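## Task

Take the yellow sponge off the desk and set it on the top surface of the low shelf that sits below the REPAIRS sign. That shelf must stay roughly in its original spot, no floor-standing item may be left toppled, and the robot itself must not fall or finish leaning.

## Robot and tools

ROBOT. A wheeled cart (no sideways motion) with a pan/tilt head camera and two arms, left_arm and right_arm, each with a wrist camera (head_camera, left_wrist_camera, right_wrist_camera). Cart footprint: 0.53 m wide, x = -0.35 to 0.07 m; above the 0.13 m wheels it is 0.46 m wide with its front at x = 0.01. Arm pan axes sit at x = -0.060, y = +0.155 (left) and -0.155 (right); shoulders are 0.89 m up. Links: upper arm 0.116, forearm 0.135, hand 0.162 m. A fixed jaw tip reaches about 0.44 m from its pan axis at most and cannot go below about 0.54 m above the floor. Loads: about 0.4 kg per hand at full reach, 0.7 kg within 0.28 m of the pan axis.

FRAMES. Base frame: origin on the floor between the drive wheels, x forward, y left, z up, metres. left_hand and right_hand in results are the fixed-jaw tips in this frame; a held object sits toward the swinging jaw. Odometry frame = base frame at scene start; base_odometry gives x, y and heading (rad, left positive, -3.142 to 3.142) from wheel counts only, so slip and contact-induced turns are not seen.

TOOL move. Optional keys: base, joints, speeds (these form the action), cameras, blocking. base is one velocity command, not a pose: {"x_m_s", "turn_rad_s", "for_s"}. x_m_s is forward speed in m/s (negative = reverse), magnitude 0.005 to 0.291 or 0; turn_rad_s is yaw rate in rad/s, positive = left, magnitude 0.02 to 1.175 or 0; for_s is duration, 0.1 to 7.5 s. Omitted velocities are 0. Travel is roughly velocity x for_s (ramps 0.5 m/s2 and 2 rad/s2); if |x|/0.291 + |turn|/1.175 exceeds 1 both are scaled down. Very small or near-maximum commands may undershoot, so check base_odometry. joints is a flat object of absolute targets in radians, one key per joint (not a list per arm): head_pan_rad (-3.2..3.2, 0 forward, + left), head_tilt_rad (-0.76..1.45, + down), and for each arm prefix left_arm_ / right_arm_: shoulder_pan_rad (-2.006..2.149), shoulder_lift_rad (-1.836..1.772), elbow_flex_rad (-1.773..1.58), wrist_flex_rad (-1.799..1.772), wrist_roll_rad (-2.816..2.978), gripper_rad (-0.03..1.944). speeds uses the same keys (no grippers) as per-action top speeds in rad/s, 0.08 to 4.71. One action lasts at most 15 s; a joint gives up after 14 s (time_out). cameras: list of names, ["all"], or []; omitted means all only for an action-free call. blocking true (default) returns when everything is at rest; false returns in about 0.5 s while motion continues. A new move overrides the named joints; if it omits base, a running base velocity is wound down. A call with no action just reports state and images.

JOINT CONVENTIONS. Pan 0: left arm points left, right arm right; positive is clockwise from above; straight ahead is +1.571 (left) and -1.571 (right). With lift, elbow and wrist flex all 0 the upper arm is near vertical (tilted 0.24 rad out) and forearm and fingers are level; positive bends downward, and the sum of the three equals the fingers' downward angle (pointing down, 1.571, needs the forearm no more than 0.20 rad above level). Roll -1.522: jaws close across the arm's vertical plane, fixed jaw on the left looking outward; 1.619: fixed jaw on the right; 0.049: jaws close in that plane. Over furniture with level fingers use the fixed-jaw-left roll, since the hand body then sticks up, not down. Gripper: tips meet near 0, about 0.075 m apart at 1, 0.106 m at 1.944. Target below contact angle squeezes; a firm hold reads off_target. For thin items use -0.03.

OTHER TOOLS. wait {seconds 0..10, cameras}: lets time pass, returns early once earlier moves settle. stop {cameras}: brakes all running motions. zoom_image {camera, region [x0,y0,x1,y1] pixels from top-left, at most 504 x 504} on the newest image. finished_scene {scene: current number} ends the scene; after ending the first scene, issue no more calls in that reply.

RESULTS. base_status and joint_status per motion: moving, done (base: velocity sent for full time, with "sent for a of b s"), off_target (resting off target: load, obstruction or tripped motor), stopped, time_out (unrequested stop; later move/wait/finished_scene calls in that reply are skipped, as after a refused call), not_followed (self-collision check withheld arm targets). on_its_own lists uncommanded actions. Motor temperatures: per arm, one value per joint in joint_positions order plus the gripper. MOTOR HOT appears at 55 °C; at 70 °C a motor cuts out (JOINT FAULT / HAND FAULT, limit_stop_at_motor_heat).

CAUTIONS. Start pose is folded, 0.65 m wide. Stowed pose: pan -1.75 (left) / 1.75 (right), lift 0.05, elbow 1.35, wrist_flex -1.55, roll -1.52. Stow in two steps, wrists first then the other three; unstow in reverse. Turning in place needs a clear 0.44 m radius; reversing or turning beside furniture can snag and tip the robot. Loaded or outstretched joints sag downward; compensate on the next move. Hand positions may be off by a few cm. A joint stuck over 0.30 rad (jaws 0.09) from target for ~2 s trips and weakens; reset by targeting 0.2 rad back from the reading. To stop a blocked joint pushing, set target to its reading. Never let the arms or hands collide or press. Avoid pulling on things in front, drops, slams, hard pushes, fast swings over 3 rad/s with a load, and long holds that overheat motors. Loose objects may get nudged occasionally.

Each tool is called in YAML: its name, and indented under it one key for each argument.

## Session

move:
  joints: {"head_pan_rad":0,"head_tilt_rad":0.3}
  cameras: ["head_camera"]

move:
  joints: {"head_pan_rad":-0.9}
  cameras: ["head_camera"]

move:
  joints: {"head_pan_rad":-1.8}
  cameras: ["head_camera"]

move:
  joints: {"head_pan_rad":-2.7}
  cameras: ["head_camera"]

move:
  joints: {"head_pan_rad":2.7}
  speeds: {"head_pan_rad":4.5}
  cameras: ["head_camera"]

move:
  joints: {"head_pan_rad":1.8}
  cameras: ["head_camera"]

move:
  joints: {"head_pan_rad":0.9}
  cameras: ["head_camera"]

Scene clock: 1.00 s.
Motor temperatures (°C): left_arm=[32 33 32 32 33 29] | right_arm=[30 28 26 27 31 27]
move: done
base_odometry: x=+0.000 y=+0.000 heading=+0.000
base_status: not commanded
joint_positions: head_pan_rad=+0.000 head_tilt_rad=+0.292 left_arm_shoulder_pan_rad=+0.000 left_arm_shoulder_lift_rad=-1.704 left_arm_elbow_flex_rad=+1.478 left_arm_wrist_flex_rad=+0.984 left_arm_wrist_roll_rad=-0.001 left_arm_gripper_rad=+0.000 right_arm_shoulder_pan_rad=+0.001 right_arm_shoulder_lift_rad=-1.670 right_arm_elbow_flex_rad=+1.496 right_arm_wrist_flex_rad=+1.032 right_arm_wrist_roll_rad=+0.000 right_arm_gripper_rad=+0.000
joint_status: all done
left_hand: x=-0.0600 y=+0.3116 z=+0.8261 quat_wxyz=(+0.395, -0.918, +0.023, +0.010)
right_hand: x=-0.0602 y=-0.3015 z=+0.8125 quat_wxyz=(+0.008, +0.023, +0.937, -0.348)
Images, in order (width x height): head_camera 644x476.

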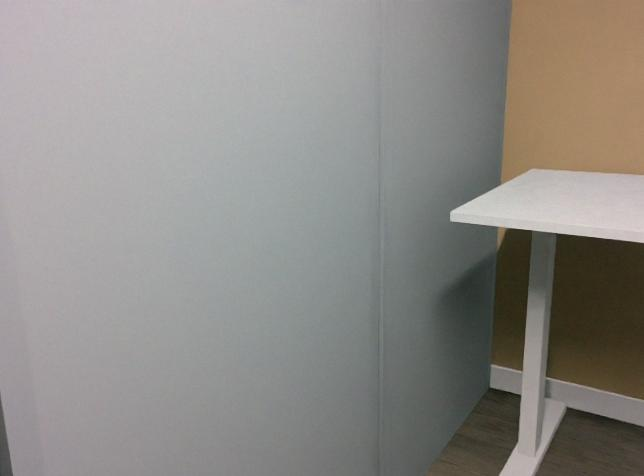

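Scene clock: 2.40 s.
move: done
base_odometry: x=+0.000 y=+0.000 heading=+0.000
base_status: not commanded
joint_positions: head_pan_rad=-0.891 head_tilt_rad=+0.292 left_arm_shoulder_pan_rad=+0.000 left_arm_shoulder_lift_rad=-1.704 left_arm_elbow_flex_rad=+1.478 left_arm_wrist_flex_rad=+0.984 left_arm_wrist_roll_rad=-0.001 left_arm_gripper_rad=+0.000 right_arm_shoulder_pan_rad=+0.001 right_arm_shoulder_lift_rad=-1.670 right_arm_elbow_flex_rad=+1.496 right_arm_wrist_flex_rad=+1.032 right_arm_wrist_roll_rad=+0.000 right_arm_gripper_rad=+0.000
joint_status: all done
left_hand: x=-0.0600 y=+0.3116 z=+0.8261 quat_wxyz=(+0.395, -0.918, +0.023, +0.010)
right_hand: x=-0.0602 y=-0.3015 z=+0.8125 quat_wxyz=(+0.008, +0.023, +0.937, -0.348)
Images, in order (width x height): head_camera 644x476.

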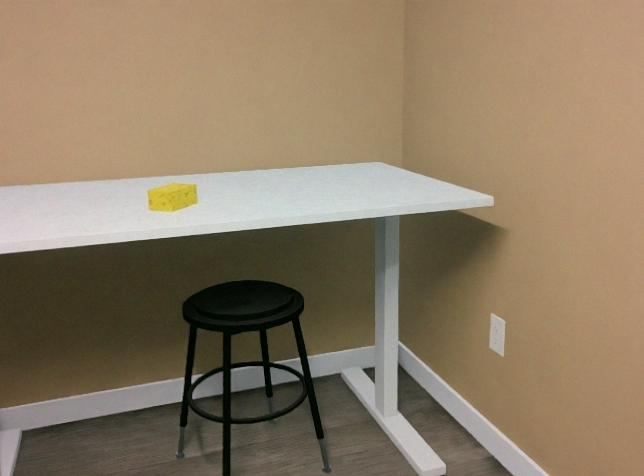

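Scene clock: 3.80 s.
move: done
base_odometry: x=+0.000 y=+0.000 heading=+0.000
base_status: not commanded
joint_positions: head_pan_rad=-1.790 head_tilt_rad=+0.292 left_arm_shoulder_pan_rad=+0.000 left_arm_shoulder_lift_rad=-1.704 left_arm_elbow_flex_rad=+1.478 left_arm_wrist_flex_rad=+0.984 left_arm_wrist_roll_rad=-0.001 left_arm_gripper_rad=+0.000 right_arm_shoulder_pan_rad=+0.001 right_arm_shoulder_lift_rad=-1.670 right_arm_elbow_flex_rad=+1.496 right_arm_wrist_flex_rad=+1.032 right_arm_wrist_roll_rad=+0.000 right_arm_gripper_rad=+0.000
joint_status: all done
left_hand: x=-0.0600 y=+0.3116 z=+0.8261 quat_wxyz=(+0.395, -0.918, +0.023, +0.010)
right_hand: x=-0.0602 y=-0.3015 z=+0.8125 quat_wxyz=(+0.008, +0.023, +0.937, -0.348)
Images, in order (width x height): head_camera 644x476.

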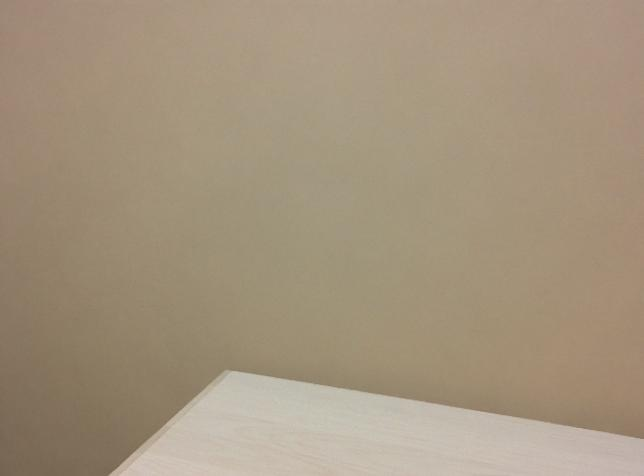

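Scene clock: 5.20 s.
move: done
base_odometry: x=+0.000 y=+0.000 heading=+0.000
base_status: not commanded
joint_positions: head_pan_rad=-2.691 head_tilt_rad=+0.292 left_arm_shoulder_pan_rad=+0.000 left_arm_shoulder_lift_rad=-1.704 left_arm_elbow_flex_rad=+1.478 left_arm_wrist_flex_rad=+0.984 left_arm_wrist_roll_rad=-0.001 left_arm_gripper_rad=+0.000 right_arm_shoulder_pan_rad=+0.001 right_arm_shoulder_lift_rad=-1.670 right_arm_elbow_flex_rad=+1.496 right_arm_wrist_flex_rad=+1.032 right_arm_wrist_roll_rad=+0.000 right_arm_gripper_rad=+0.000
joint_status: all done
left_hand: x=-0.0600 y=+0.3116 z=+0.8261 quat_wxyz=(+0.395, -0.918, +0.023, +0.010)
right_hand: x=-0.0602 y=-0.3015 z=+0.8125 quat_wxyz=(+0.008, +0.023, +0.937, -0.348)
Images, in order (width x height): head_camera 644x476.

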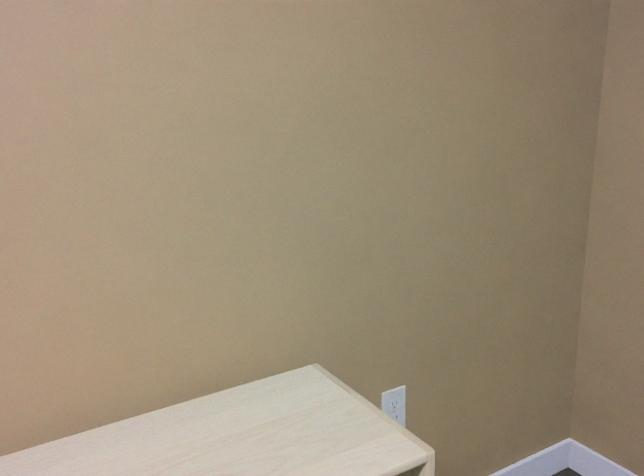

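Scene clock: 7.13 s.
move: done
base_odometry: x=+0.000 y=+0.000 heading=+0.000
base_status: not commanded
joint_positions: head_pan_rad=+2.689 head_tilt_rad=+0.293 left_arm_shoulder_pan_rad=+0.000 left_arm_shoulder_lift_rad=-1.704 left_arm_elbow_flex_rad=+1.478 left_arm_wrist_flex_rad=+0.984 left_arm_wrist_roll_rad=-0.001 left_arm_gripper_rad=+0.000 right_arm_shoulder_pan_rad=+0.001 right_arm_shoulder_lift_rad=-1.670 right_arm_elbow_flex_rad=+1.496 right_arm_wrist_flex_rad=+1.032 right_arm_wrist_roll_rad=+0.000 right_arm_gripper_rad=+0.000
joint_status: all done
left_hand: x=-0.0600 y=+0.3116 z=+0.8261 quat_wxyz=(+0.395, -0.918, +0.023, +0.010)
right_hand: x=-0.0602 y=-0.3015 z=+0.8125 quat_wxyz=(+0.008, +0.023, +0.937, -0.348)
Images, in order (width x height): head_camera 644x476.

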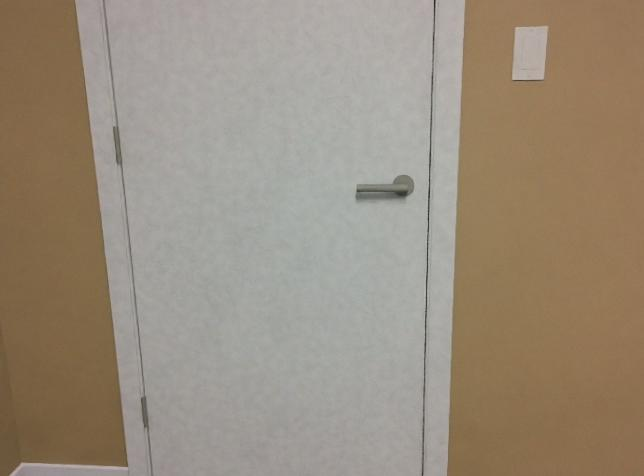

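Scene clock: 8.53 s.
move: done
base_odometry: x=+0.000 y=+0.000 heading=+0.000
base_status: not commanded
joint_positions: head_pan_rad=+1.809 head_tilt_rad=+0.293 left_arm_shoulder_pan_rad=+0.000 left_arm_shoulder_lift_rad=-1.704 left_arm_elbow_flex_rad=+1.478 left_arm_wrist_flex_rad=+0.984 left_arm_wrist_roll_rad=-0.001 left_arm_gripper_rad=+0.000 right_arm_shoulder_pan_rad=+0.001 right_arm_shoulder_lift_rad=-1.670 right_arm_elbow_flex_rad=+1.496 right_arm_wrist_flex_rad=+1.032 right_arm_wrist_roll_rad=+0.000 right_arm_gripper_rad=+0.000
joint_status: all done
left_hand: x=-0.0600 y=+0.3116 z=+0.8261 quat_wxyz=(+0.395, -0.918, +0.023, +0.010)
right_hand: x=-0.0602 y=-0.3015 z=+0.8125 quat_wxyz=(+0.008, +0.023, +0.937, -0.348)
Images, in order (width x height): head_camera 644x476.

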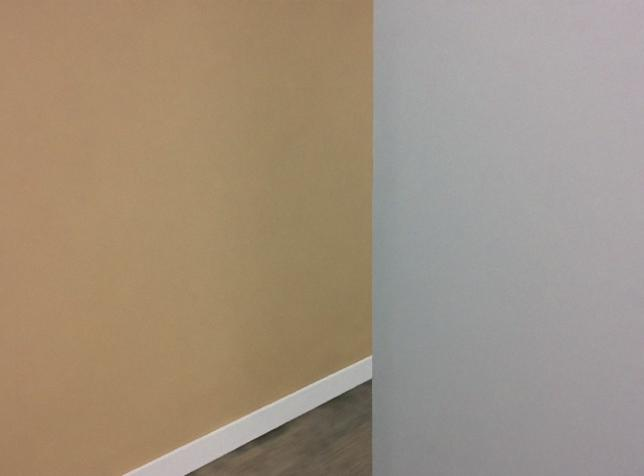

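Scene clock: 9.93 s.
move: done
base_odometry: x=+0.000 y=+0.000 heading=+0.000
base_status: not commanded
joint_positions: head_pan_rad=+0.910 head_tilt_rad=+0.293 left_arm_shoulder_pan_rad=+0.000 left_arm_shoulder_lift_rad=-1.704 left_arm_elbow_flex_rad=+1.478 left_arm_wrist_flex_rad=+0.984 left_arm_wrist_roll_rad=-0.001 left_arm_gripper_rad=+0.000 right_arm_shoulder_pan_rad=+0.001 right_arm_shoulder_lift_rad=-1.670 right_arm_elbow_flex_rad=+1.496 right_arm_wrist_flex_rad=+1.032 right_arm_wrist_roll_rad=+0.000 right_arm_gripper_rad=+0.000
joint_status: all done
left_hand: x=-0.0600 y=+0.3116 z=+0.8261 quat_wxyz=(+0.395, -0.918, +0.023, +0.010)
right_hand: x=-0.0602 y=-0.3015 z=+0.8125 quat_wxyz=(+0.008, +0.023, +0.937, -0.348)
Images, in order (width x height): head_camera 644x476.

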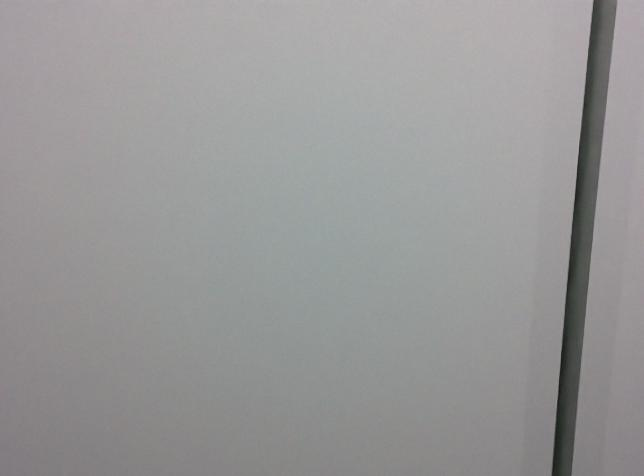

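move:
  base: {"turn_rad_s":-0.5,"for_s":1.06}
  joints: {"head_pan_rad":-2.0,"head_tilt_rad":-0.2}
  speeds: {"head_pan_rad":3}
  cameras: ["head_camera"]

move:
  base: {"x_m_s":0.25,"for_s":3.6}
  joints: {"head_pan_rad":0,"head_tilt_rad":0.6}
  cameras: ["head_camera"]

Scene clock: 36.37 s.
move: done
base_odometry: x=+0.000 y=+0.000 heading=-0.533
base_status: done (sent for 1.07 of 1.07 s)
joint_positions: head_pan_rad=-1.991 head_tilt_rad=-0.190 left_arm_shoulder_pan_rad=+0.003 left_arm_shoulder_lift_rad=-1.704 left_arm_elbow_flex_rad=+1.478 left_arm_wrist_flex_rad=+0.984 left_arm_wrist_roll_rad=-0.001 left_arm_gripper_rad=+0.000 right_arm_shoulder_pan_rad=+0.003 right_arm_shoulder_lift_rad=-1.670 right_arm_elbow_flex_rad=+1.496 right_arm_wrist_flex_rad=+1.032 right_arm_wrist_roll_rad=+0.000 right_arm_gripper_rad=+0.000
joint_status: all done
left_hand: x=-0.0595 y=+0.3116 z=+0.8261 quat_wxyz=(+0.395, -0.918, +0.024, +0.009)
right_hand: x=-0.0604 y=-0.3015 z=+0.8125 quat_wxyz=(+0.008, +0.024, +0.937, -0.348)
Images, in order (width x height): head_camera 644x476.

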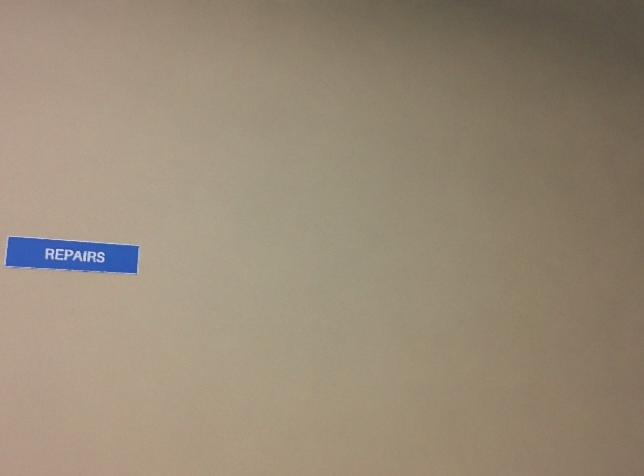

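Scene clock: 41.13 s.
move: done
base_odometry: x=+0.775 y=-0.459 heading=-0.533
base_status: done (sent for 3.6 of 3.6 s)
joint_positions: head_pan_rad=-0.011 head_tilt_rad=+0.593 left_arm_shoulder_pan_rad=-0.004 left_arm_shoulder_lift_rad=-1.704 left_arm_elbow_flex_rad=+1.478 left_arm_wrist_flex_rad=+0.984 left_arm_wrist_roll_rad=-0.001 left_arm_gripper_rad=+0.000 right_arm_shoulder_pan_rad=+0.000 right_arm_shoulder_lift_rad=-1.670 right_arm_elbow_flex_rad=+1.496 right_arm_wrist_flex_rad=+1.032 right_arm_wrist_roll_rad=+0.000 right_arm_gripper_rad=+0.000
joint_status: all done
left_hand: x=-0.0607 y=+0.3116 z=+0.8261 quat_wxyz=(+0.395, -0.918, +0.021, +0.011)
right_hand: x=-0.0600 y=-0.3015 z=+0.8125 quat_wxyz=(+0.009, +0.023, +0.937, -0.348)
Images, in order (width x height): head_camera 644x476.

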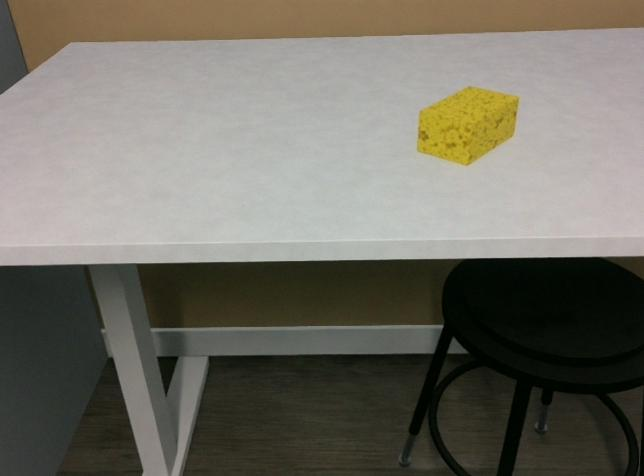

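move:
  base: {"turn_rad_s":0.4,"for_s":0.62}
  joints: {"right_arm_shoulder_lift_rad":0.1,"right_arm_elbow_flex_rad":-0.5,"right_arm_wrist_flex_rad":0.85,"right_arm_wrist_roll_rad":-1.522,"right_arm_gripper_rad":1.8,"right_arm_shoulder_pan_rad":-1.22,"head_pan_rad":-0.2,"head_tilt_rad":0.7}

move:
  base: {"x_m_s":0.15,"for_s":3.0}

move:
  base: {"turn_rad_s":-0.4,"for_s":0.62}
  cameras: ["head_camera","right_wrist_camera"]

Scene clock: 79.43 s.
move: done
base_odometry: x=+0.774 y=-0.459 heading=-0.279
base_status: done (sent for 0.63 of 0.63 s)
joint_positions: head_pan_rad=-0.190 head_tilt_rad=+0.693 left_arm_shoulder_pan_rad=-0.003 left_arm_shoulder_lift_rad=-1.704 left_arm_elbow_flex_rad=+1.478 left_arm_wrist_flex_rad=+0.984 left_arm_wrist_roll_rad=-0.001 left_arm_gripper_rad=+0.000 right_arm_shoulder_pan_rad=-1.212 right_arm_shoulder_lift_rad=+0.107 right_arm_elbow_flex_rad=-0.457 right_arm_wrist_flex_rad=+0.862 right_arm_wrist_roll_rad=-1.514 right_arm_gripper_rad=+1.790
joint_status: all done
left_hand: x=-0.0604 y=+0.3116 z=+0.8261 quat_wxyz=(+0.395, -0.918, +0.021, +0.010)
right_hand: x=+0.2564 y=-0.2653 z=+0.9752 quat_wxyz=(+0.497, +0.150, +0.850, -0.092)
pictures: none

Scene clock: 83.30 s.
move: done
base_odometry: x=+1.207 y=-0.582 heading=-0.279
base_status: done (sent for 3 of 3 s)
joint_positions: head_pan_rad=-0.190 head_tilt_rad=+0.693 left_arm_shoulder_pan_rad=-0.001 left_arm_shoulder_lift_rad=-1.704 left_arm_elbow_flex_rad=+1.478 left_arm_wrist_flex_rad=+0.984 left_arm_wrist_roll_rad=-0.001 left_arm_gripper_rad=+0.000 right_arm_shoulder_pan_rad=-1.215 right_arm_shoulder_lift_rad=+0.108 right_arm_elbow_flex_rad=-0.458 right_arm_wrist_flex_rad=+0.862 right_arm_wrist_roll_rad=-1.514 right_arm_gripper_rad=+1.790
joint_status: not commanded
left_hand: x=-0.0602 y=+0.3116 z=+0.8261 quat_wxyz=(+0.395, -0.918, +0.022, +0.010)
right_hand: x=+0.2569 y=-0.2644 z=+0.9751 quat_wxyz=(+0.497, +0.149, +0.850, -0.091)
pictures: none

Scene clock: 84.53 s.
move: done
base_odometry: x=+1.207 y=-0.582 heading=-0.534
base_status: done (sent for 0.63 of 0.63 s)
joint_positions: head_pan_rad=-0.190 head_tilt_rad=+0.693 left_arm_shoulder_pan_rad=+0.002 left_arm_shoulder_lift_rad=-1.704 left_arm_elbow_flex_rad=+1.478 left_arm_wrist_flex_rad=+0.984 left_arm_wrist_roll_rad=-0.001 left_arm_gripper_rad=+0.000 right_arm_shoulder_pan_rad=-1.215 right_arm_shoulder_lift_rad=+0.108 right_arm_elbow_flex_rad=-0.458 right_arm_wrist_flex_rad=+0.862 right_arm_wrist_roll_rad=-1.514 right_arm_gripper_rad=+1.790
joint_status: not commanded
left_hand: x=-0.0597 y=+0.3116 z=+0.8261 quat_wxyz=(+0.395, -0.918, +0.023, +0.009)
right_hand: x=+0.2569 y=-0.2644 z=+0.9751 quat_wxyz=(+0.497, +0.149, +0.850, -0.091)
Images, in order (width x height): head_camera 644x476, right_wrist_camera 644x476.

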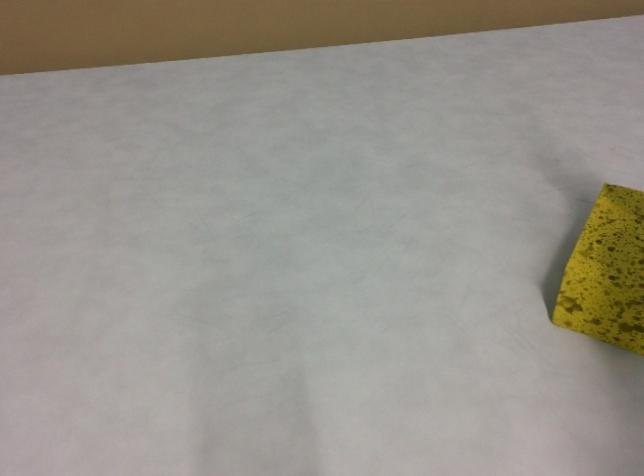

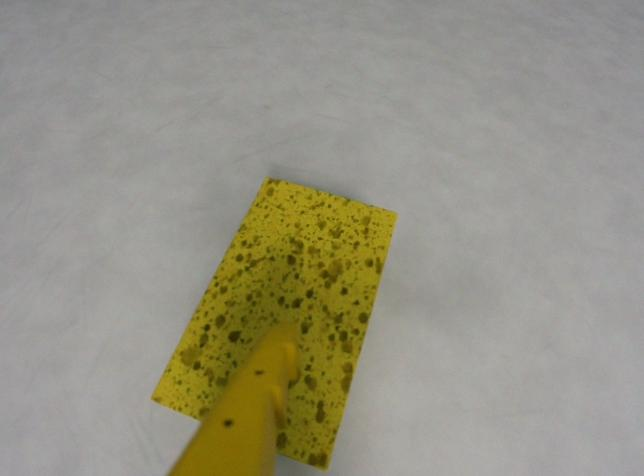

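move:
  base: {"turn_rad_s":-0.4,"for_s":0.5}
  joints: {"right_arm_shoulder_pan_rad":-1.15,"head_pan_rad":-0.5,"head_tilt_rad":0.8}

move:
  base: {"x_m_s":-0.15,"for_s":1.0}

move:
  base: {"turn_rad_s":0.6,"for_s":0.67}

move:
  base: {"x_m_s":0.15,"for_s":1.47}

move:
  base: {"turn_rad_s":-0.4,"for_s":0.5}
  cameras: ["head_camera","right_wrist_camera"]

Scene clock: 136.17 s.
move: done
base_odometry: x=+1.206 y=-0.581 heading=-0.730
base_status: done (sent for 0.5 of 0.5 s)
joint_positions: head_pan_rad=-0.491 head_tilt_rad=+0.794 left_arm_shoulder_pan_rad=+0.003 left_arm_shoulder_lift_rad=-1.704 left_arm_elbow_flex_rad=+1.478 left_arm_wrist_flex_rad=+0.984 left_arm_wrist_roll_rad=-0.001 left_arm_gripper_rad=+0.000 right_arm_shoulder_pan_rad=-1.154 right_arm_shoulder_lift_rad=+0.108 right_arm_elbow_flex_rad=-0.458 right_arm_wrist_flex_rad=+0.862 right_arm_wrist_roll_rad=-1.526 right_arm_gripper_rad=+1.790
joint_status: all done
left_hand: x=-0.0595 y=+0.3116 z=+0.8261 quat_wxyz=(+0.395, -0.918, +0.024, +0.009)
right_hand: x=+0.2496 y=-0.2836 z=+0.9752 quat_wxyz=(+0.494, +0.180, +0.844, -0.103)
pictures: none

Scene clock: 138.20 s.
move: done
base_odometry: x=+1.096 y=-0.481 heading=-0.736
base_status: done (sent for 1 of 1 s)
joint_positions: head_pan_rad=-0.491 head_tilt_rad=+0.795 left_arm_shoulder_pan_rad=+0.002 left_arm_shoulder_lift_rad=-1.704 left_arm_elbow_flex_rad=+1.478 left_arm_wrist_flex_rad=+0.984 left_arm_wrist_roll_rad=-0.001 left_arm_gripper_rad=+0.000 right_arm_shoulder_pan_rad=-1.153 right_arm_shoulder_lift_rad=+0.108 right_arm_elbow_flex_rad=-0.458 right_arm_wrist_flex_rad=+0.862 right_arm_wrist_roll_rad=-1.526 right_arm_gripper_rad=+1.790
joint_status: not commanded
left_hand: x=-0.0597 y=+0.3116 z=+0.8261 quat_wxyz=(+0.395, -0.918, +0.023, +0.009)
right_hand: x=+0.2494 y=-0.2841 z=+0.9752 quat_wxyz=(+0.494, +0.181, +0.844, -0.104)
pictures: none

Scene clock: 139.47 s.
move: done
base_odometry: x=+1.096 y=-0.481 heading=-0.334
base_status: done (sent for 0.67 of 0.67 s)
joint_positions: head_pan_rad=-0.491 head_tilt_rad=+0.795 left_arm_shoulder_pan_rad=-0.004 left_arm_shoulder_lift_rad=-1.704 left_arm_elbow_flex_rad=+1.478 left_arm_wrist_flex_rad=+0.984 left_arm_wrist_roll_rad=-0.001 left_arm_gripper_rad=+0.000 right_arm_shoulder_pan_rad=-1.159 right_arm_shoulder_lift_rad=+0.108 right_arm_elbow_flex_rad=-0.458 right_arm_wrist_flex_rad=+0.862 right_arm_wrist_roll_rad=-1.526 right_arm_gripper_rad=+1.790
joint_status: not commanded
left_hand: x=-0.0607 y=+0.3116 z=+0.8261 quat_wxyz=(+0.395, -0.918, +0.021, +0.011)
right_hand: x=+0.2502 y=-0.2822 z=+0.9752 quat_wxyz=(+0.495, +0.178, +0.844, -0.102)
pictures: none

Scene clock: 141.60 s.
move: done
base_odometry: x=+1.303 y=-0.552 heading=-0.335
base_status: done (sent for 1.47 of 1.47 s)
joint_positions: head_pan_rad=-0.492 head_tilt_rad=+0.795 left_arm_shoulder_pan_rad=+0.003 left_arm_shoulder_lift_rad=-1.704 left_arm_elbow_flex_rad=+1.479 left_arm_wrist_flex_rad=+0.984 left_arm_wrist_roll_rad=-0.001 left_arm_gripper_rad=+0.000 right_arm_shoulder_pan_rad=-1.159 right_arm_shoulder_lift_rad=+0.113 right_arm_elbow_flex_rad=-0.460 right_arm_wrist_flex_rad=+0.860 right_arm_wrist_roll_rad=-1.526 right_arm_gripper_rad=+1.790
joint_status: not commanded
left_hand: x=-0.0595 y=+0.3115 z=+0.8257 quat_wxyz=(+0.395, -0.918, +0.024, +0.009)
right_hand: x=+0.2507 y=-0.2824 z=+0.9744 quat_wxyz=(+0.494, +0.178, +0.845, -0.102)
pictures: none

Scene clock: 143.17 s.
move: done
base_odometry: x=+1.302 y=-0.552 heading=-0.527
base_status: done (sent for 0.5 of 0.5 s)
joint_positions: head_pan_rad=-0.492 head_tilt_rad=+0.795 left_arm_shoulder_pan_rad=-0.004 left_arm_shoulder_lift_rad=-1.704 left_arm_elbow_flex_rad=+1.479 left_arm_wrist_flex_rad=+0.984 left_arm_wrist_roll_rad=-0.001 left_arm_gripper_rad=+0.000 right_arm_shoulder_pan_rad=-1.153 right_arm_shoulder_lift_rad=+0.113 right_arm_elbow_flex_rad=-0.460 right_arm_wrist_flex_rad=+0.860 right_arm_wrist_roll_rad=-1.526 right_arm_gripper_rad=+1.790
joint_status: not commanded
left_hand: x=-0.0607 y=+0.3115 z=+0.8257 quat_wxyz=(+0.395, -0.919, +0.021, +0.011)
right_hand: x=+0.2499 y=-0.2843 z=+0.9744 quat_wxyz=(+0.494, +0.181, +0.844, -0.104)
Images, in order (width x height): head_camera 644x476, right_wrist_camera 644x476.

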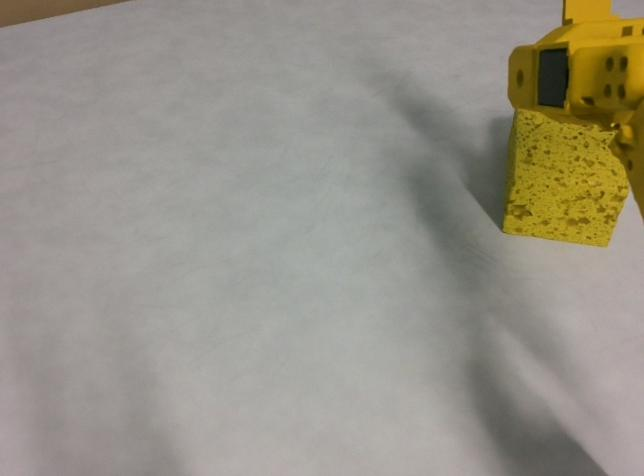

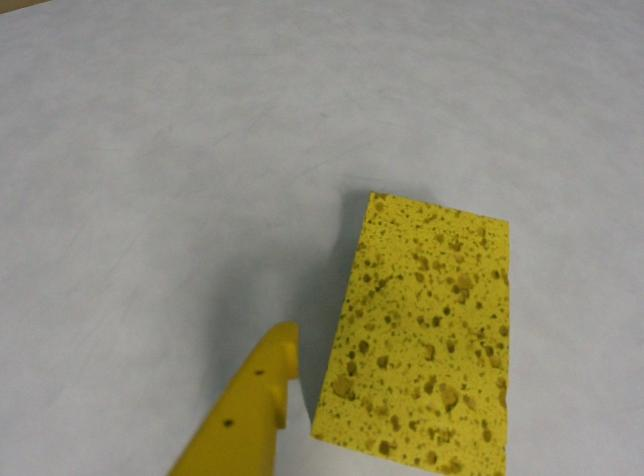

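move:
  joints: {"right_arm_shoulder_pan_rad":-1.1}

move:
  joints: {"right_arm_shoulder_lift_rad":0.68,"right_arm_elbow_flex_rad":-0.76,"right_arm_wrist_flex_rad":0.55}
  speeds: {"right_arm_shoulder_lift_rad":0.5,"right_arm_elbow_flex_rad":0.26,"right_arm_wrist_flex_rad":0.28}
  cameras: ["right_wrist_camera","head_camera"]

Scene clock: 152.27 s.
move: done
base_odometry: x=+1.302 y=-0.552 heading=-0.527
base_status: not commanded
joint_positions: head_pan_rad=-0.492 head_tilt_rad=+0.795 left_arm_shoulder_pan_rad=-0.006 left_arm_shoulder_lift_rad=-1.704 left_arm_elbow_flex_rad=+1.479 left_arm_wrist_flex_rad=+0.984 left_arm_wrist_roll_rad=-0.001 left_arm_gripper_rad=+0.000 right_arm_shoulder_pan_rad=-1.105 right_arm_shoulder_lift_rad=+0.113 right_arm_elbow_flex_rad=-0.460 right_arm_wrist_flex_rad=+0.860 right_arm_wrist_roll_rad=-1.526 right_arm_gripper_rad=+1.790
joint_status: all done
left_hand: x=-0.0609 y=+0.3115 z=+0.8257 quat_wxyz=(+0.395, -0.919, +0.020, +0.011)
right_hand: x=+0.2434 y=-0.2989 z=+0.9744 quat_wxyz=(+0.491, +0.201, +0.840, -0.115)
pictures: none

Scene clock: 153.93 s.
move: done
base_odometry: x=+1.302 y=-0.552 heading=-0.527
base_status: not commanded
joint_positions: head_pan_rad=-0.492 head_tilt_rad=+0.795 left_arm_shoulder_pan_rad=-0.006 left_arm_shoulder_lift_rad=-1.704 left_arm_elbow_flex_rad=+1.479 left_arm_wrist_flex_rad=+0.984 left_arm_wrist_roll_rad=-0.001 left_arm_gripper_rad=+0.000 right_arm_shoulder_pan_rad=-1.105 right_arm_shoulder_lift_rad=+0.680 right_arm_elbow_flex_rad=-0.733 right_arm_wrist_flex_rad=+0.561 right_arm_wrist_roll_rad=-1.522 right_arm_gripper_rad=+1.790
joint_status: all done
left_hand: x=-0.0609 y=+0.3115 z=+0.8257 quat_wxyz=(+0.395, -0.919, +0.020, +0.011)
right_hand: x=+0.2986 y=-0.3266 z=+0.8977 quat_wxyz=(+0.493, +0.199, +0.839, -0.117)
pictures: head_camera, right_wrist_camera
Images, in order (width x height): head_camera 644x476, right_wrist_camera 644x476.

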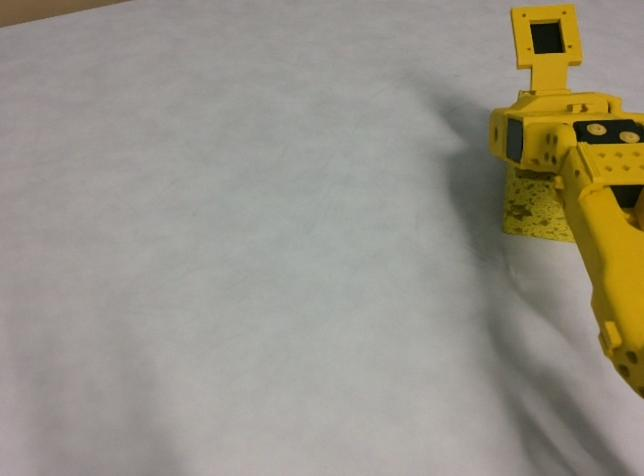

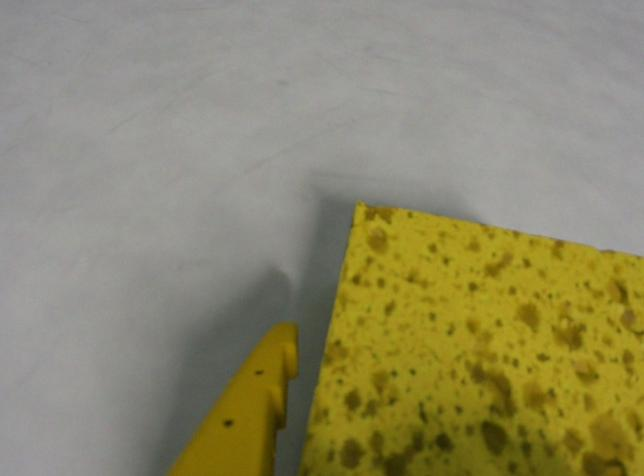

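move:
  joints: {"right_arm_shoulder_lift_rad":0.78,"right_arm_shoulder_pan_rad":-1.085,"right_arm_gripper_rad":1.94}
  speeds: {"right_arm_shoulder_lift_rad":0.3}
  cameras: ["right_wrist_camera"]

Scene clock: 160.77 s.
move: done
base_odometry: x=+1.302 y=-0.552 heading=-0.527
base_status: not commanded
joint_positions: head_pan_rad=-0.492 head_tilt_rad=+0.795 left_arm_shoulder_pan_rad=-0.006 left_arm_shoulder_lift_rad=-1.704 left_arm_elbow_flex_rad=+1.479 left_arm_wrist_flex_rad=+0.984 left_arm_wrist_roll_rad=-0.001 left_arm_gripper_rad=+0.000 right_arm_shoulder_pan_rad=-1.100 right_arm_shoulder_lift_rad=+0.716 right_arm_elbow_flex_rad=-0.764 right_arm_wrist_flex_rad=+0.551 right_arm_wrist_roll_rad=-1.523 right_arm_gripper_rad=+1.930
joint_status: all done
left_hand: x=-0.0609 y=+0.3115 z=+0.8257 quat_wxyz=(+0.395, -0.919, +0.020, +0.011)
right_hand: x=+0.3004 y=-0.3296 z=+0.8947 quat_wxyz=(+0.495, +0.201, +0.837, -0.118)
Images, in order (width x height): right_wrist_camera 644x476.

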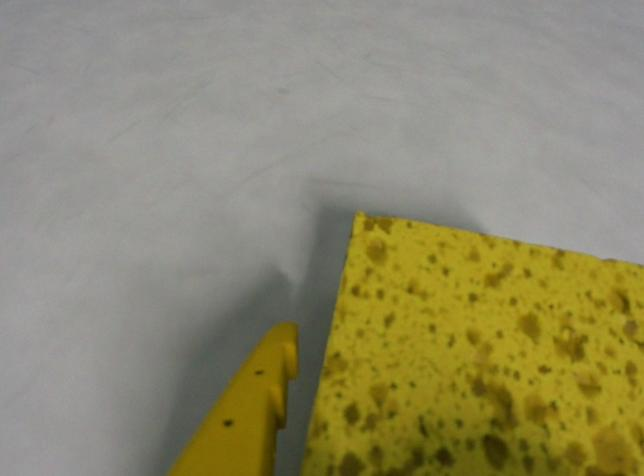

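move:
  joints: {"head_pan_rad":-0.75,"head_tilt_rad":0.85,"right_arm_shoulder_lift_rad":0.7}
  cameras: ["head_camera"]

Scene clock: 167.83 s.
move: done
base_odometry: x=+1.302 y=-0.552 heading=-0.527
base_status: not commanded
joint_positions: head_pan_rad=-0.741 head_tilt_rad=+0.844 left_arm_shoulder_pan_rad=-0.006 left_arm_shoulder_lift_rad=-1.704 left_arm_elbow_flex_rad=+1.479 left_arm_wrist_flex_rad=+0.984 left_arm_wrist_roll_rad=-0.001 left_arm_gripper_rad=+0.000 right_arm_shoulder_pan_rad=-1.100 right_arm_shoulder_lift_rad=+0.710 right_arm_elbow_flex_rad=-0.764 right_arm_wrist_flex_rad=+0.551 right_arm_wrist_roll_rad=-1.525 right_arm_gripper_rad=+1.930
joint_status: all done
left_hand: x=-0.0609 y=+0.3115 z=+0.8257 quat_wxyz=(+0.395, -0.919, +0.020, +0.011)
right_hand: x=+0.3004 y=-0.3296 z=+0.8969 quat_wxyz=(+0.498, +0.201, +0.835, -0.119)
Images, in order (width x height): head_camera 644x476.

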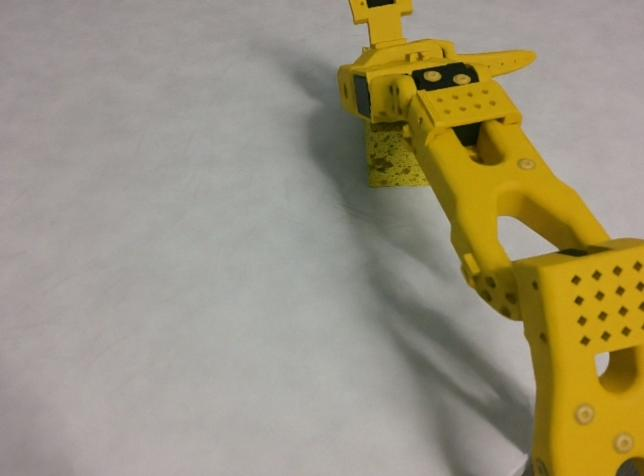

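move:
  joints: {"right_arm_gripper_rad":0.45,"right_arm_shoulder_lift_rad":0.68}
  cameras: ["right_wrist_camera"]

move:
  joints: {"right_arm_shoulder_lift_rad":0.2}
  speeds: {"right_arm_shoulder_lift_rad":0.6}
  cameras: ["right_wrist_camera","head_camera"]

Scene clock: 175.40 s.
move: done
base_odometry: x=+1.302 y=-0.552 heading=-0.527
base_status: not commanded
joint_positions: head_pan_rad=-0.741 head_tilt_rad=+0.844 left_arm_shoulder_pan_rad=-0.006 left_arm_shoulder_lift_rad=-1.704 left_arm_elbow_flex_rad=+1.479 left_arm_wrist_flex_rad=+0.984 left_arm_wrist_roll_rad=-0.001 left_arm_gripper_rad=+0.000 right_arm_shoulder_pan_rad=-1.090 right_arm_shoulder_lift_rad=+0.677 right_arm_elbow_flex_rad=-0.764 right_arm_wrist_flex_rad=+0.549 right_arm_wrist_roll_rad=-1.514 right_arm_gripper_rad=+0.466
joint_status: all done
left_hand: x=-0.0609 y=+0.3115 z=+0.8257 quat_wxyz=(+0.395, -0.919, +0.020, +0.011)
right_hand: x=+0.2984 y=-0.3334 z=+0.9090 quat_wxyz=(+0.510, +0.199, +0.827, -0.127)
Images, in order (width x height): right_wrist_camera 644x476.

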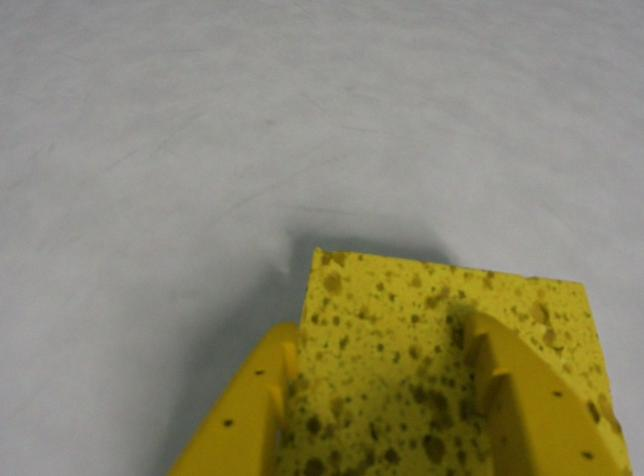

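Scene clock: 176.77 s.
move: done
base_odometry: x=+1.302 y=-0.552 heading=-0.527
base_status: not commanded
joint_positions: head_pan_rad=-0.741 head_tilt_rad=+0.844 left_arm_shoulder_pan_rad=-0.004 left_arm_shoulder_lift_rad=-1.704 left_arm_elbow_flex_rad=+1.479 left_arm_wrist_flex_rad=+0.984 left_arm_wrist_roll_rad=-0.001 left_arm_gripper_rad=+0.000 right_arm_shoulder_pan_rad=-1.091 right_arm_shoulder_lift_rad=+0.259 right_arm_elbow_flex_rad=-0.750 right_arm_wrist_flex_rad=+0.555 right_arm_wrist_roll_rad=-1.514 right_arm_gripper_rad=+0.457
joint_status: all done
left_hand: x=-0.0607 y=+0.3115 z=+0.8257 quat_wxyz=(+0.395, -0.919, +0.021, +0.011)
right_hand: x=+0.2655 y=-0.3156 z=+1.0533 quat_wxyz=(+0.664, +0.170, +0.709, -0.165)
pictures: head_camera, right_wrist_camera
Images, in order (width x height): head_camera 644x476, right_wrist_camera 644x476.

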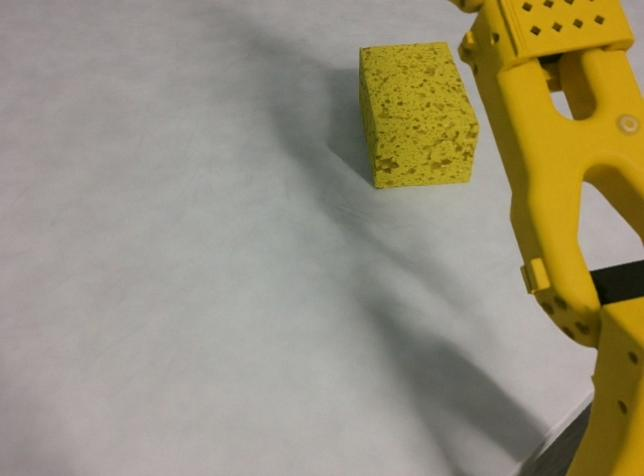

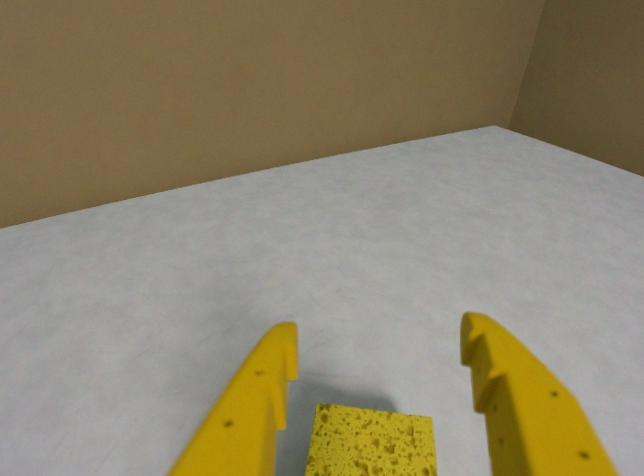

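move:
  joints: {"right_arm_gripper_rad":1.9,"right_arm_elbow_flex_rad":-0.94,"right_arm_wrist_flex_rad":1.046,"right_arm_shoulder_pan_rad":-1.09,"right_arm_shoulder_lift_rad":0.3}

move:
  joints: {"right_arm_shoulder_lift_rad":0.66}
  speeds: {"right_arm_shoulder_lift_rad":0.4}
  cameras: ["right_wrist_camera","head_camera"]

Scene clock: 202.63 s.
move: done
base_odometry: x=+1.302 y=-0.552 heading=-0.527
base_status: not commanded
joint_positions: head_pan_rad=-0.741 head_tilt_rad=+0.844 left_arm_shoulder_pan_rad=-0.006 left_arm_shoulder_lift_rad=-1.704 left_arm_elbow_flex_rad=+1.479 left_arm_wrist_flex_rad=+0.984 left_arm_wrist_roll_rad=-0.001 left_arm_gripper_rad=+0.000 right_arm_shoulder_pan_rad=-1.091 right_arm_shoulder_lift_rad=+0.311 right_arm_elbow_flex_rad=-0.899 right_arm_wrist_flex_rad=+1.043 right_arm_wrist_roll_rad=-1.514 right_arm_gripper_rad=+1.890
joint_status: all done
left_hand: x=-0.0609 y=+0.3115 z=+0.8257 quat_wxyz=(+0.395, -0.919, +0.020, +0.011)
right_hand: x=+0.2496 y=-0.3073 z=+1.0009 quat_wxyz=(+0.514, +0.198, +0.825, -0.128)
pictures: none

Scene clock: 203.93 s.
move: done
base_odometry: x=+1.302 y=-0.552 heading=-0.527
base_status: not commanded
joint_positions: head_pan_rad=-0.741 head_tilt_rad=+0.844 left_arm_shoulder_pan_rad=-0.006 left_arm_shoulder_lift_rad=-1.704 left_arm_elbow_flex_rad=+1.479 left_arm_wrist_flex_rad=+0.984 left_arm_wrist_roll_rad=-0.001 left_arm_gripper_rad=+0.000 right_arm_shoulder_pan_rad=-1.093 right_arm_shoulder_lift_rad=+0.622 right_arm_elbow_flex_rad=-0.940 right_arm_wrist_flex_rad=+1.037 right_arm_wrist_roll_rad=-1.526 right_arm_gripper_rad=+1.890
joint_status: all done
left_hand: x=-0.0609 y=+0.3115 z=+0.8257 quat_wxyz=(+0.395, -0.919, +0.020, +0.011)
right_hand: x=+0.2685 y=-0.3165 z=+0.9104 quat_wxyz=(+0.402, +0.217, +0.884, -0.097)
pictures: head_camera, right_wrist_camera
Images, in order (width x height): head_camera 644x476, right_wrist_camera 644x476.

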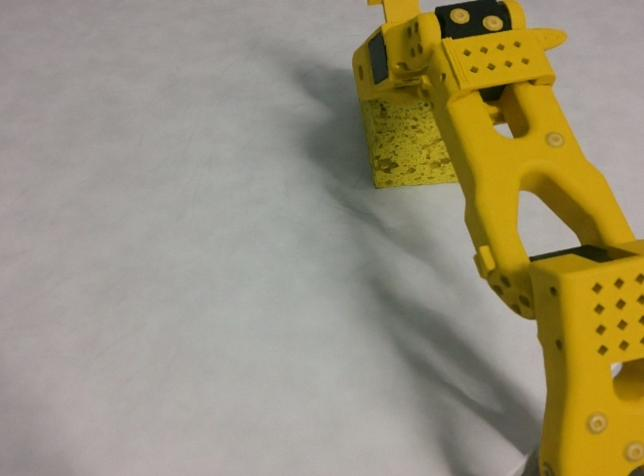

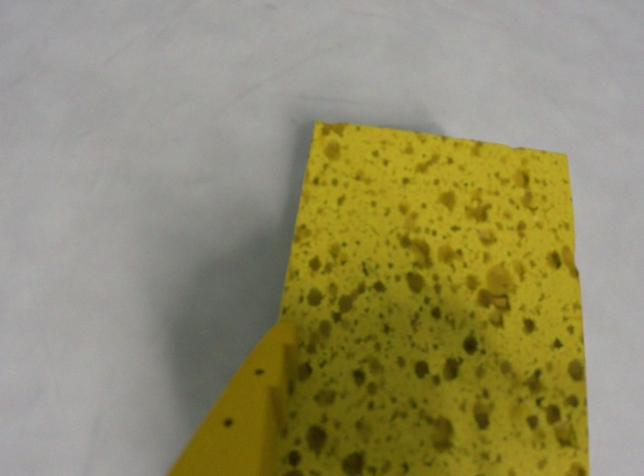

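move:
  joints: {"right_arm_shoulder_pan_rad":-1.145,"right_arm_shoulder_lift_rad":0.62}

move:
  joints: {"right_arm_shoulder_lift_rad":0.85}
  speeds: {"right_arm_shoulder_lift_rad":0.3}
  cameras: ["right_wrist_camera","head_camera"]

Scene clock: 211.37 s.
move: done
base_odometry: x=+1.302 y=-0.552 heading=-0.527
base_status: not commanded
joint_positions: head_pan_rad=-0.741 head_tilt_rad=+0.844 left_arm_shoulder_pan_rad=+0.000 left_arm_shoulder_lift_rad=-1.704 left_arm_elbow_flex_rad=+1.479 left_arm_wrist_flex_rad=+0.984 left_arm_wrist_roll_rad=-0.001 left_arm_gripper_rad=+0.000 right_arm_shoulder_pan_rad=-1.145 right_arm_shoulder_lift_rad=+0.628 right_arm_elbow_flex_rad=-0.940 right_arm_wrist_flex_rad=+1.037 right_arm_wrist_roll_rad=-1.526 right_arm_gripper_rad=+1.890
joint_status: all done
left_hand: x=-0.0600 y=+0.3115 z=+0.8257 quat_wxyz=(+0.395, -0.919, +0.023, +0.010)
right_hand: x=+0.2765 y=-0.2992 z=+0.9083 quat_wxyz=(+0.401, +0.195, +0.891, -0.086)
pictures: none

Scene clock: 212.53 s.
move: off_target
base_odometry: x=+1.302 y=-0.552 heading=-0.527
base_status: not commanded
joint_positions: head_pan_rad=-0.741 head_tilt_rad=+0.844 left_arm_shoulder_pan_rad=+0.000 left_arm_shoulder_lift_rad=-1.704 left_arm_elbow_flex_rad=+1.479 left_arm_wrist_flex_rad=+0.984 left_arm_wrist_roll_rad=-0.001 left_arm_gripper_rad=+0.000 right_arm_shoulder_pan_rad=-1.149 right_arm_shoulder_lift_rad=+0.684 right_arm_elbow_flex_rad=-0.978 right_arm_wrist_flex_rad=+1.032 right_arm_wrist_roll_rad=-1.526 right_arm_gripper_rad=+1.891
joint_status: right_arm_shoulder_lift_rad off_target (ended at +0.684, target +0.850)
left_hand: x=-0.0600 y=+0.3115 z=+0.8257 quat_wxyz=(+0.395, -0.919, +0.023, +0.010)
right_hand: x=+0.2803 y=-0.2991 z=+0.8997 quat_wxyz=(+0.396, +0.193, +0.894, -0.084)
pictures: head_camera, right_wrist_camera
Images, in order (width x height): head_camera 644x476, right_wrist_camera 644x476.

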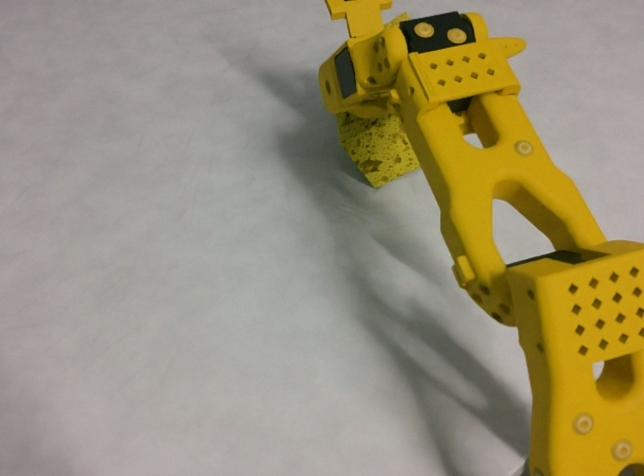

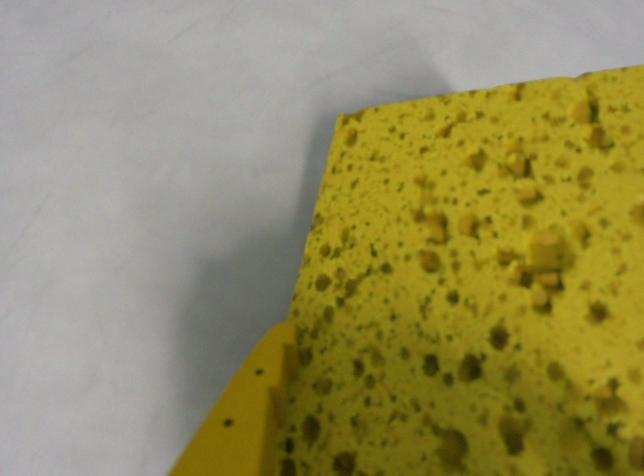

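move:
  joints: {"right_arm_shoulder_lift_rad":0.4}
  cameras: ["right_wrist_camera","head_camera"]

Scene clock: 217.43 s.
move: done
base_odometry: x=+1.302 y=-0.552 heading=-0.527
base_status: not commanded
joint_positions: head_pan_rad=-0.741 head_tilt_rad=+0.844 left_arm_shoulder_pan_rad=+0.000 left_arm_shoulder_lift_rad=-1.704 left_arm_elbow_flex_rad=+1.479 left_arm_wrist_flex_rad=+0.984 left_arm_wrist_roll_rad=-0.001 left_arm_gripper_rad=+0.000 right_arm_shoulder_pan_rad=-1.143 right_arm_shoulder_lift_rad=+0.464 right_arm_elbow_flex_rad=-0.935 right_arm_wrist_flex_rad=+1.043 right_arm_wrist_roll_rad=-1.526 right_arm_gripper_rad=+1.891
joint_status: all done
left_hand: x=-0.0600 y=+0.3115 z=+0.8257 quat_wxyz=(+0.395, -0.919, +0.023, +0.010)
right_hand: x=+0.2695 y=-0.2966 z=+0.9610 quat_wxyz=(+0.468, +0.188, +0.857, -0.101)
pictures: head_camera, right_wrist_camera
Images, in order (width x height): head_camera 644x476, right_wrist_camera 644x476.

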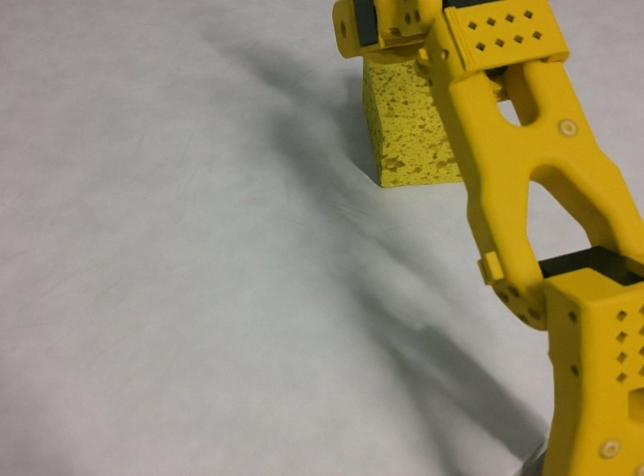

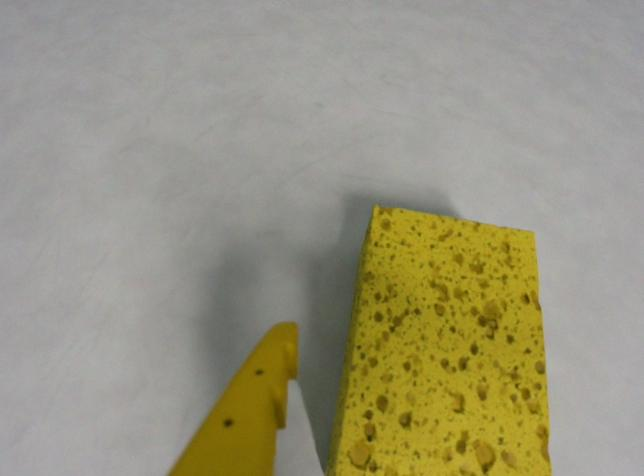

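move:
  joints: {"right_arm_shoulder_pan_rad":-1.13,"right_arm_gripper_rad":1.94}

move:
  joints: {"right_arm_shoulder_lift_rad":0.62}
  speeds: {"right_arm_shoulder_lift_rad":0.3}
  cameras: ["right_wrist_camera","head_camera"]

Scene clock: 225.07 s.
move: done
base_odometry: x=+1.302 y=-0.552 heading=-0.527
base_status: not commanded
joint_positions: head_pan_rad=-0.741 head_tilt_rad=+0.844 left_arm_shoulder_pan_rad=+0.000 left_arm_shoulder_lift_rad=-1.704 left_arm_elbow_flex_rad=+1.479 left_arm_wrist_flex_rad=+0.984 left_arm_wrist_roll_rad=-0.001 left_arm_gripper_rad=+0.000 right_arm_shoulder_pan_rad=-1.139 right_arm_shoulder_lift_rad=+0.464 right_arm_elbow_flex_rad=-0.935 right_arm_wrist_flex_rad=+1.043 right_arm_wrist_roll_rad=-1.526 right_arm_gripper_rad=+1.930
joint_status: all done
left_hand: x=-0.0600 y=+0.3115 z=+0.8257 quat_wxyz=(+0.395, -0.919, +0.023, +0.010)
right_hand: x=+0.2688 y=-0.2981 z=+0.9610 quat_wxyz=(+0.468, +0.190, +0.857, -0.102)
pictures: none

Scene clock: 226.27 s.
move: done
base_odometry: x=+1.302 y=-0.552 heading=-0.527
base_status: not commanded
joint_positions: head_pan_rad=-0.741 head_tilt_rad=+0.844 left_arm_shoulder_pan_rad=+0.000 left_arm_shoulder_lift_rad=-1.704 left_arm_elbow_flex_rad=+1.479 left_arm_wrist_flex_rad=+0.984 left_arm_wrist_roll_rad=-0.001 left_arm_gripper_rad=+0.000 right_arm_shoulder_pan_rad=-1.139 right_arm_shoulder_lift_rad=+0.636 right_arm_elbow_flex_rad=-0.935 right_arm_wrist_flex_rad=+1.043 right_arm_wrist_roll_rad=-1.526 right_arm_gripper_rad=+1.930
joint_status: all done
left_hand: x=-0.0600 y=+0.3115 z=+0.8257 quat_wxyz=(+0.395, -0.919, +0.023, +0.010)
right_hand: x=+0.2748 y=-0.3009 z=+0.9039 quat_wxyz=(+0.393, +0.198, +0.894, -0.085)
pictures: head_camera, right_wrist_camera
Images, in order (width x height): head_camera 644x476, right_wrist_camera 644x476.

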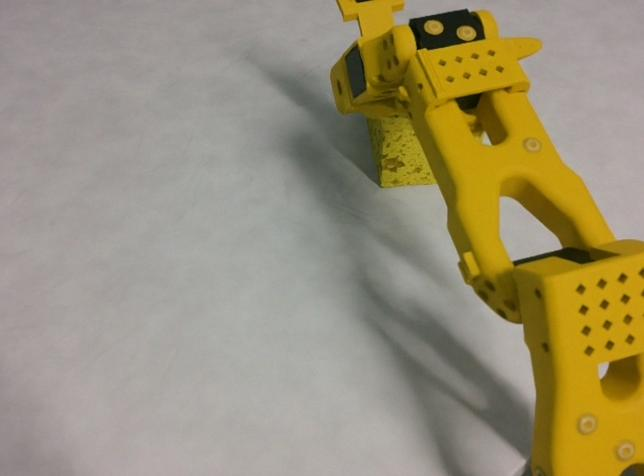

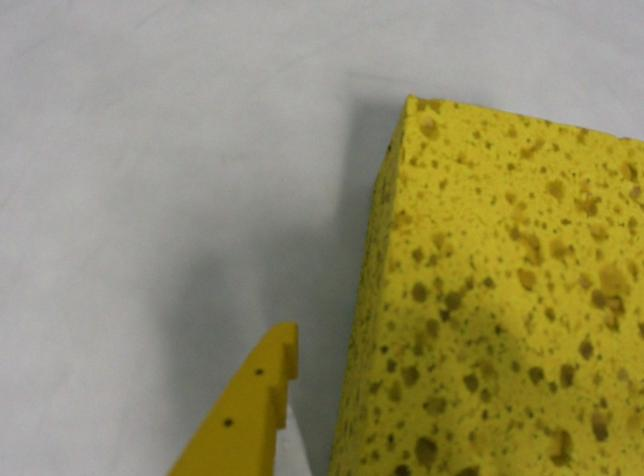

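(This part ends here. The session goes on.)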